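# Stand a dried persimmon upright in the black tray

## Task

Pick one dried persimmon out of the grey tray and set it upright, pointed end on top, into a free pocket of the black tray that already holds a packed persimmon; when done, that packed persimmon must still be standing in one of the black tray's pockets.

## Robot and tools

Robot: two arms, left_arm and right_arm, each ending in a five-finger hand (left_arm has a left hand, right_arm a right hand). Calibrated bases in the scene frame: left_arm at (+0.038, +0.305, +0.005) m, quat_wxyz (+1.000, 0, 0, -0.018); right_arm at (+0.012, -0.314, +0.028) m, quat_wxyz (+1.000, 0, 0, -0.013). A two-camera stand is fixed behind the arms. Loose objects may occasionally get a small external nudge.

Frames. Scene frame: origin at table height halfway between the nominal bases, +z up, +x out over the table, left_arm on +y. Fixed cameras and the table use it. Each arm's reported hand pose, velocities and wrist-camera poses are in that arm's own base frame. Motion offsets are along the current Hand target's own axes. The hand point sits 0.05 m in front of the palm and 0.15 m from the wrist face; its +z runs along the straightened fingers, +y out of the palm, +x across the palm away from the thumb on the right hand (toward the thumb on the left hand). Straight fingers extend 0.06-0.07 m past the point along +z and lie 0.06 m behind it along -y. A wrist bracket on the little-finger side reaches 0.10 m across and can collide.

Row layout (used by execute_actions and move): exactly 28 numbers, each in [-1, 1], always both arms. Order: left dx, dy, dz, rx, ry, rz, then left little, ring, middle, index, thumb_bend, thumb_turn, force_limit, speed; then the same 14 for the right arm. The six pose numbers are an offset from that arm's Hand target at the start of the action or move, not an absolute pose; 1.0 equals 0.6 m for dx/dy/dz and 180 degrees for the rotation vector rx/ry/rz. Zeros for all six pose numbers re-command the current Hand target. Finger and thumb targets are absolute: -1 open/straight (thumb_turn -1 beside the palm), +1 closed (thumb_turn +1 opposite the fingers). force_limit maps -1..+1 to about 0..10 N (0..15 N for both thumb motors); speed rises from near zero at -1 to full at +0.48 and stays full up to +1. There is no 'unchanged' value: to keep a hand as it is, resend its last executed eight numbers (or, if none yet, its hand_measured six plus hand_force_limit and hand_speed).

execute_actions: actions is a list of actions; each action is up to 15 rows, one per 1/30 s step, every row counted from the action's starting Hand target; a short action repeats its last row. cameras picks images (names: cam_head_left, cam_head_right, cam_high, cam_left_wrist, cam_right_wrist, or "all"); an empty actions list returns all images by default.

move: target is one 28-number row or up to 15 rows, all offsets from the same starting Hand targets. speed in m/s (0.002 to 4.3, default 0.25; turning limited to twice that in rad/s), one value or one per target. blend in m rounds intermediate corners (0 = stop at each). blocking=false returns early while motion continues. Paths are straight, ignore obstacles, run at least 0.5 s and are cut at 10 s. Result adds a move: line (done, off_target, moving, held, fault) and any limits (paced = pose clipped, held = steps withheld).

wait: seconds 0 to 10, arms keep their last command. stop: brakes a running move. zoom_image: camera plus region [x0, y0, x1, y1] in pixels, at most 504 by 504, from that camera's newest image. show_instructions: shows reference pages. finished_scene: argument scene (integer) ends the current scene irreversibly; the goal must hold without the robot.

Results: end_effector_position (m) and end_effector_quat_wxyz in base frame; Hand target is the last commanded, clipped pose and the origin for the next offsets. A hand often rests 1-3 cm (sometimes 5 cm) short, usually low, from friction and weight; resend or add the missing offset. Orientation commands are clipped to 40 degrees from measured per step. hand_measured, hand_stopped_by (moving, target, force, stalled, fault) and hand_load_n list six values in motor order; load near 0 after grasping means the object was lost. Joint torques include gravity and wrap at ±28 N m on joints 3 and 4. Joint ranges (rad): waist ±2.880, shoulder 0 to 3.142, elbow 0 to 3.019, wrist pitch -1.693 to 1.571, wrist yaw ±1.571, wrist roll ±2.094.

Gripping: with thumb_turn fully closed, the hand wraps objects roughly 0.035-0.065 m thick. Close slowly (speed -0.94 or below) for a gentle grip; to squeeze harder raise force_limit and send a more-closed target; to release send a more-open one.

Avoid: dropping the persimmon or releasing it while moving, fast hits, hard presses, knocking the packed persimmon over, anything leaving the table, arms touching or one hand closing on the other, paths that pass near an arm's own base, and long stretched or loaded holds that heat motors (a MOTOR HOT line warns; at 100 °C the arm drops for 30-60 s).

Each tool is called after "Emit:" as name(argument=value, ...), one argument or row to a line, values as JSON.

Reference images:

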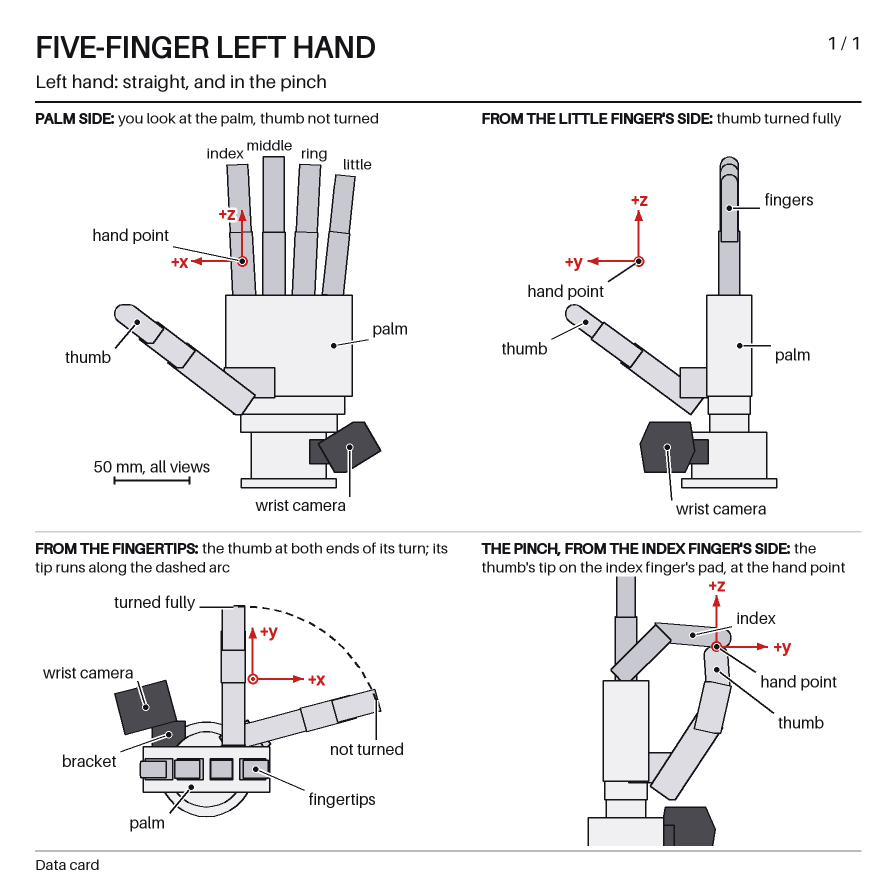

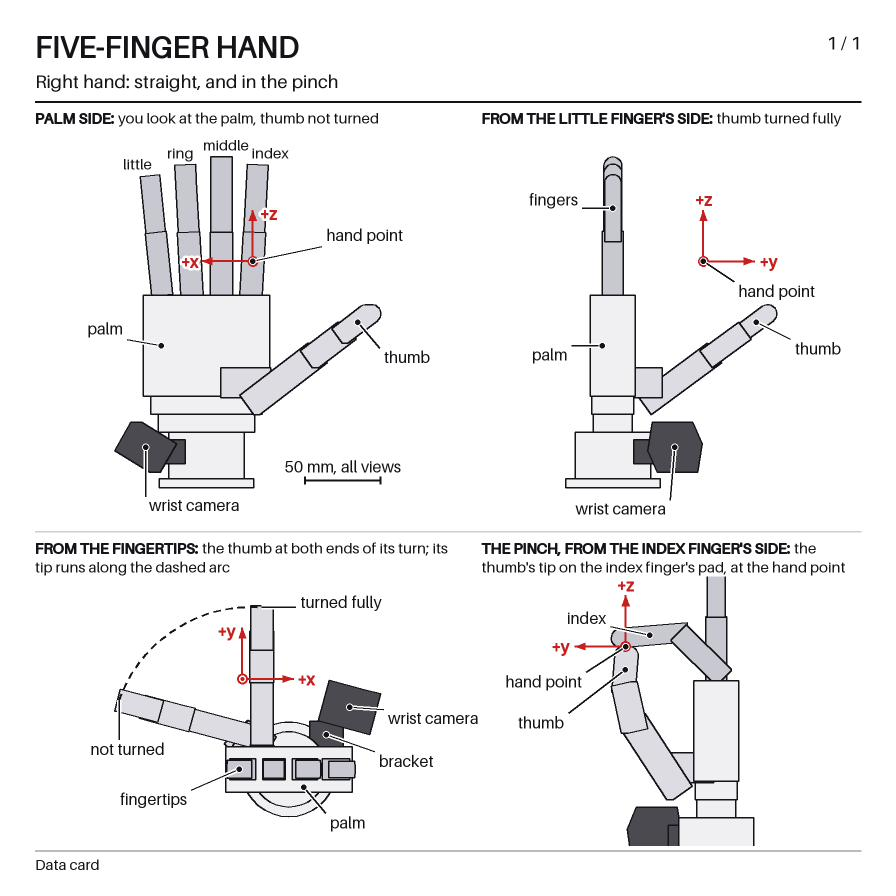

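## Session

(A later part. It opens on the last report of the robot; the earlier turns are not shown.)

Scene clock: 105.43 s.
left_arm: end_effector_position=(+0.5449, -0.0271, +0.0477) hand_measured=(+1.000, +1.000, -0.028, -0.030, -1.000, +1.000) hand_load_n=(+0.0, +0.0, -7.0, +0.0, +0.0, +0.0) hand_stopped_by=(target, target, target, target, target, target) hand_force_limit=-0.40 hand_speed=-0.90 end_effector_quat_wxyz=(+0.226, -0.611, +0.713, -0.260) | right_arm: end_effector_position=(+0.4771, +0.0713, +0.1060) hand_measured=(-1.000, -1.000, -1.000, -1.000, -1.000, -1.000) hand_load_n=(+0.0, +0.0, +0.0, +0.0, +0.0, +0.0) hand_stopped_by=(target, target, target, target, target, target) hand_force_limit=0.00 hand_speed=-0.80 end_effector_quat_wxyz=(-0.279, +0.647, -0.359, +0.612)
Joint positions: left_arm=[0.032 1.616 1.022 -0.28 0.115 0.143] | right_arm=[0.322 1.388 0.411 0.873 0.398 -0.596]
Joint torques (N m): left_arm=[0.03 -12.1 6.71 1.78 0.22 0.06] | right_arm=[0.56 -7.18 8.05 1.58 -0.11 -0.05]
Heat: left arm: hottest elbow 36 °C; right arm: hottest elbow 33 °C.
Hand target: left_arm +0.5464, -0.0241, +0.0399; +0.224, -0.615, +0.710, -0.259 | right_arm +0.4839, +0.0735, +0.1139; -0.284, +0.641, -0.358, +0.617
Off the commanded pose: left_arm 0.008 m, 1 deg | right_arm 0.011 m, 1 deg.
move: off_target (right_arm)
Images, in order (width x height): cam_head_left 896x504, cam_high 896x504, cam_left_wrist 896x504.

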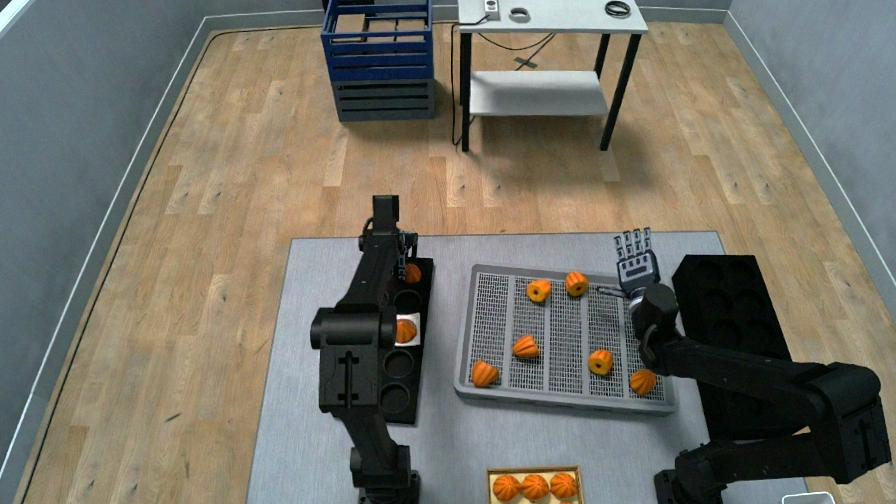

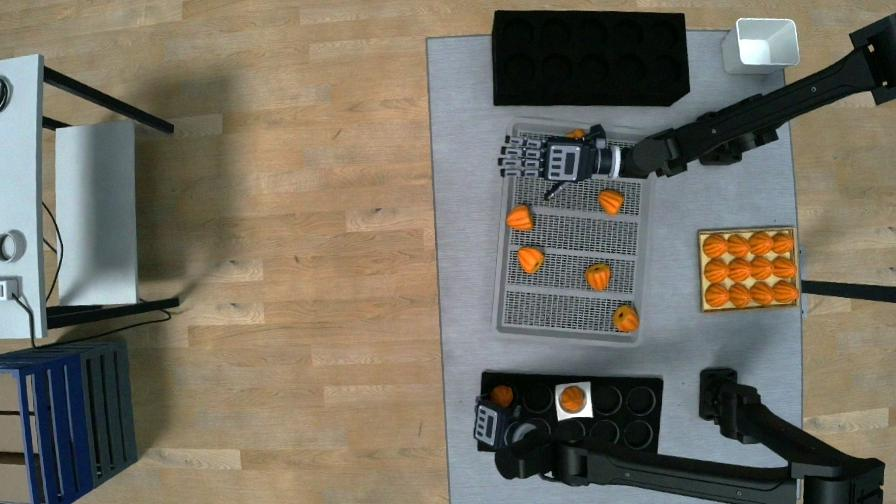

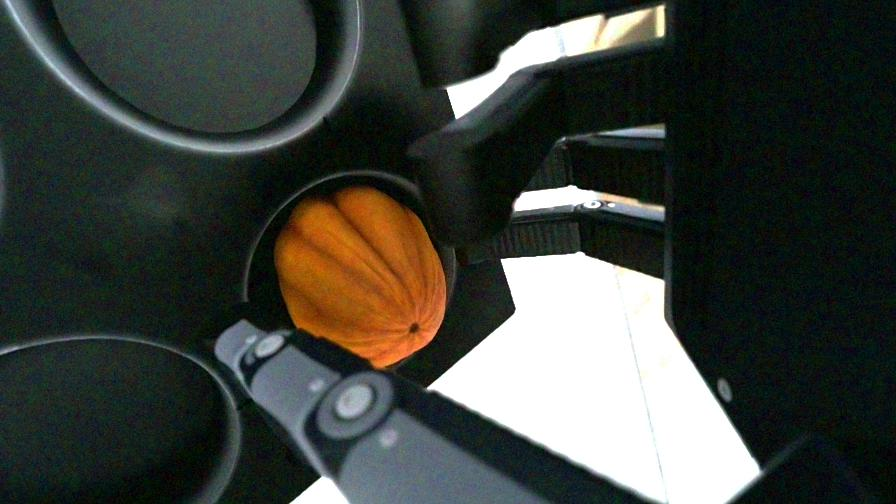

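Emit:
move(
  target=[
    [0,0,0,0,0,0,1,1,0.06,-0.03,-1,1,-0.4,-0.88,0,0,0,0,0,0,-1,-1,-1,-1,-1,-1,0,-0.8],
    [-0.0035,-0.1263,-0.1113,0,0,0,1,1,0.06,-0.03,-1,1,-0.4,-0.88,0,0,0,0,0,0,-1,-1,-1,-1,-1,-1,0,-0.8],
  ],
  speed=0.1,
  cameras=["cam_left_wrist","cam_head_left","cam_high","cam_head_right"],
)

Emit:
zoom_image(
  camera="cam_head_left",
  region=[370, 230, 450, 310],
)

Emit:
zoom_image(
  camera="cam_high",
  region=[480, 370, 550, 440],
)

Scene clock: 112.63 s.
left_arm: end_effector_position=(+0.5435, -0.0270, +0.1103) hand_measured=(+1.000, +1.000, +0.060, -0.030, -1.000, +1.000) hand_load_n=(+0.0, +0.0, +0.0, +0.0, +0.0, +0.0) hand_stopped_by=(target, target, target, target, target, target) hand_force_limit=-0.40 hand_speed=-0.88 end_effector_quat_wxyz=(+0.205, -0.619, +0.718, -0.243) | right_arm: end_effector_position=(+0.4771, +0.0713, +0.1060) hand_measured=(-1.000, -1.000, -1.000, -1.000, -1.000, -1.000) hand_load_n=(+0.0, +0.0, +0.0, +0.0, +0.0, +0.0) hand_stopped_by=(target, target, target, target, target, target) hand_force_limit=0.00 hand_speed=-0.80 end_effector_quat_wxyz=(-0.279, +0.647, -0.359, +0.612)
Joint positions: left_arm=[0.032 1.557 1.155 -0.531 0.115 0.143] | right_arm=[0.322 1.388 0.411 0.873 0.398 -0.596]
Joint torques (N m): left_arm=[-0.15 -14.56 11.18 0.98 0.2 0.05] | right_arm=[0.67 -7.3 8.03 1.55 -0.12 -0.03]
Heat: left arm: hottest elbow 36 °C; right arm: hottest elbow 34 °C.
Hand target: left_arm +0.5616, -0.0239, +0.1399; +0.224, -0.615, +0.710, -0.259 | right_arm +0.4839, +0.0735, +0.1139; -0.284, +0.641, -0.358, +0.617
Off the commanded pose: left_arm 0.035 m, 3 deg | right_arm 0.011 m, 1 deg.
move: off_target (left_arm, right_arm)
Images, in order (width x height): cam_head_left 896x504, cam_head_right 896x504, cam_high 896x504, cam_left_wrist 896x504.

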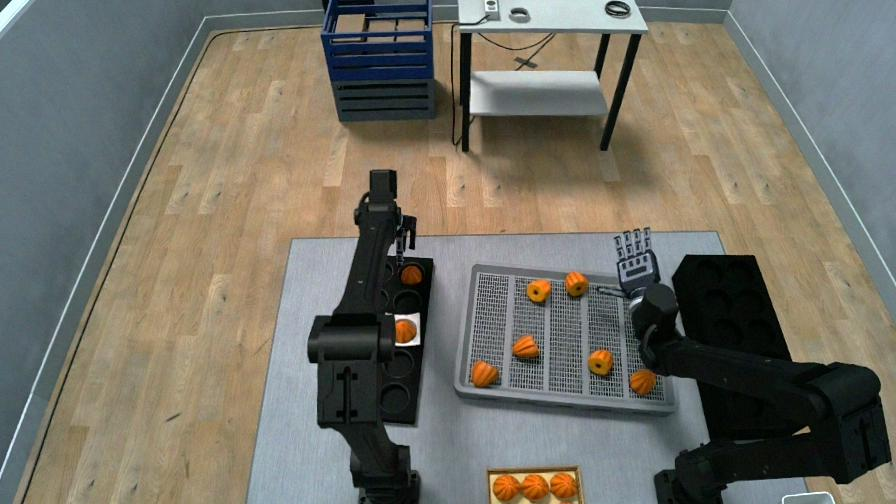

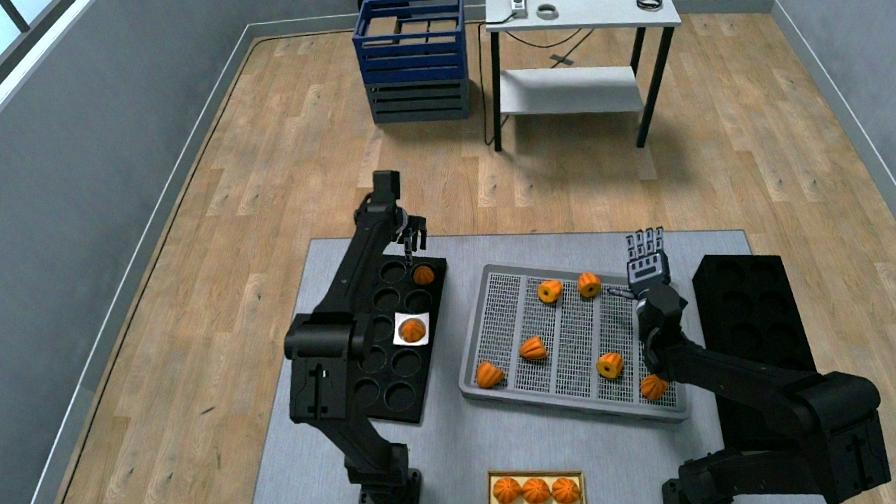

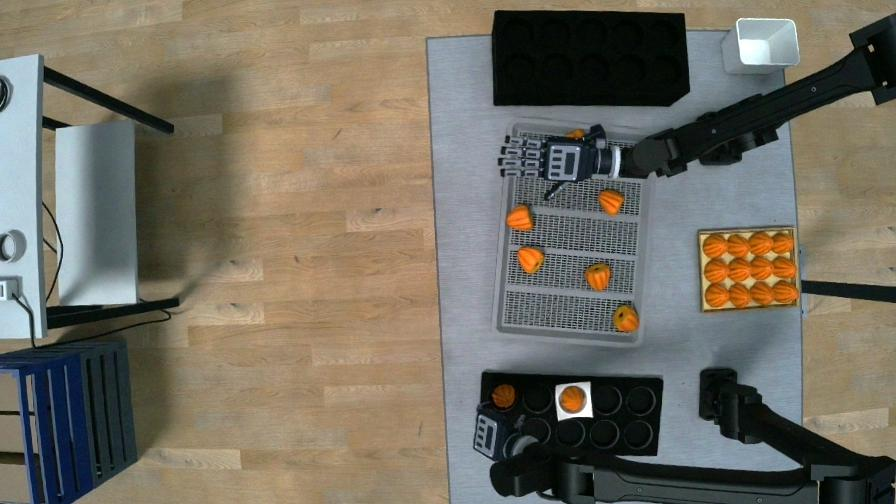

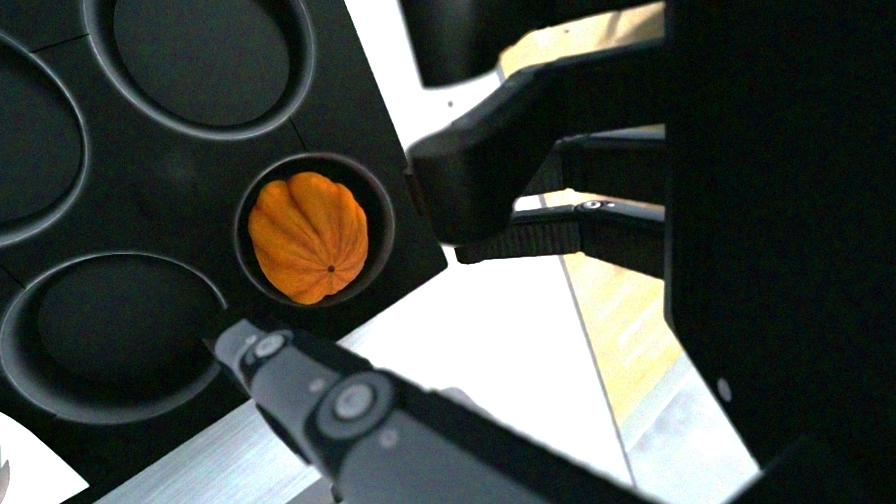

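Scaled by 6.300 from the camera's 896x504 image, which has a finer 1280x720 frame.

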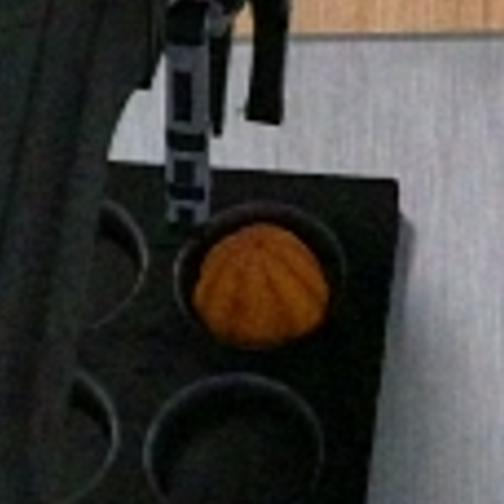

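Scaled by 7.200 from the camera's 896x504 image, which has a finer 1280x720 frame.

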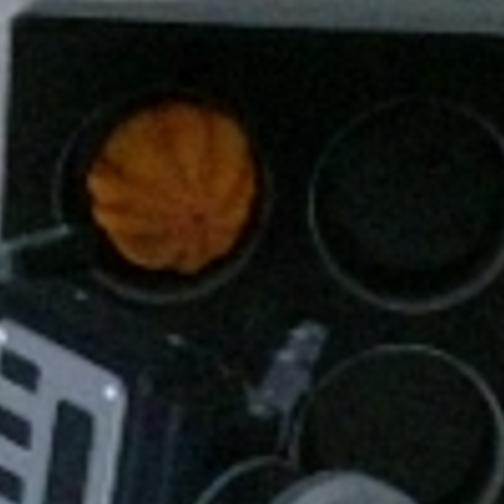

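Emit:
finished_scene(
  scene=3,
)

The scene is finished: the task was done.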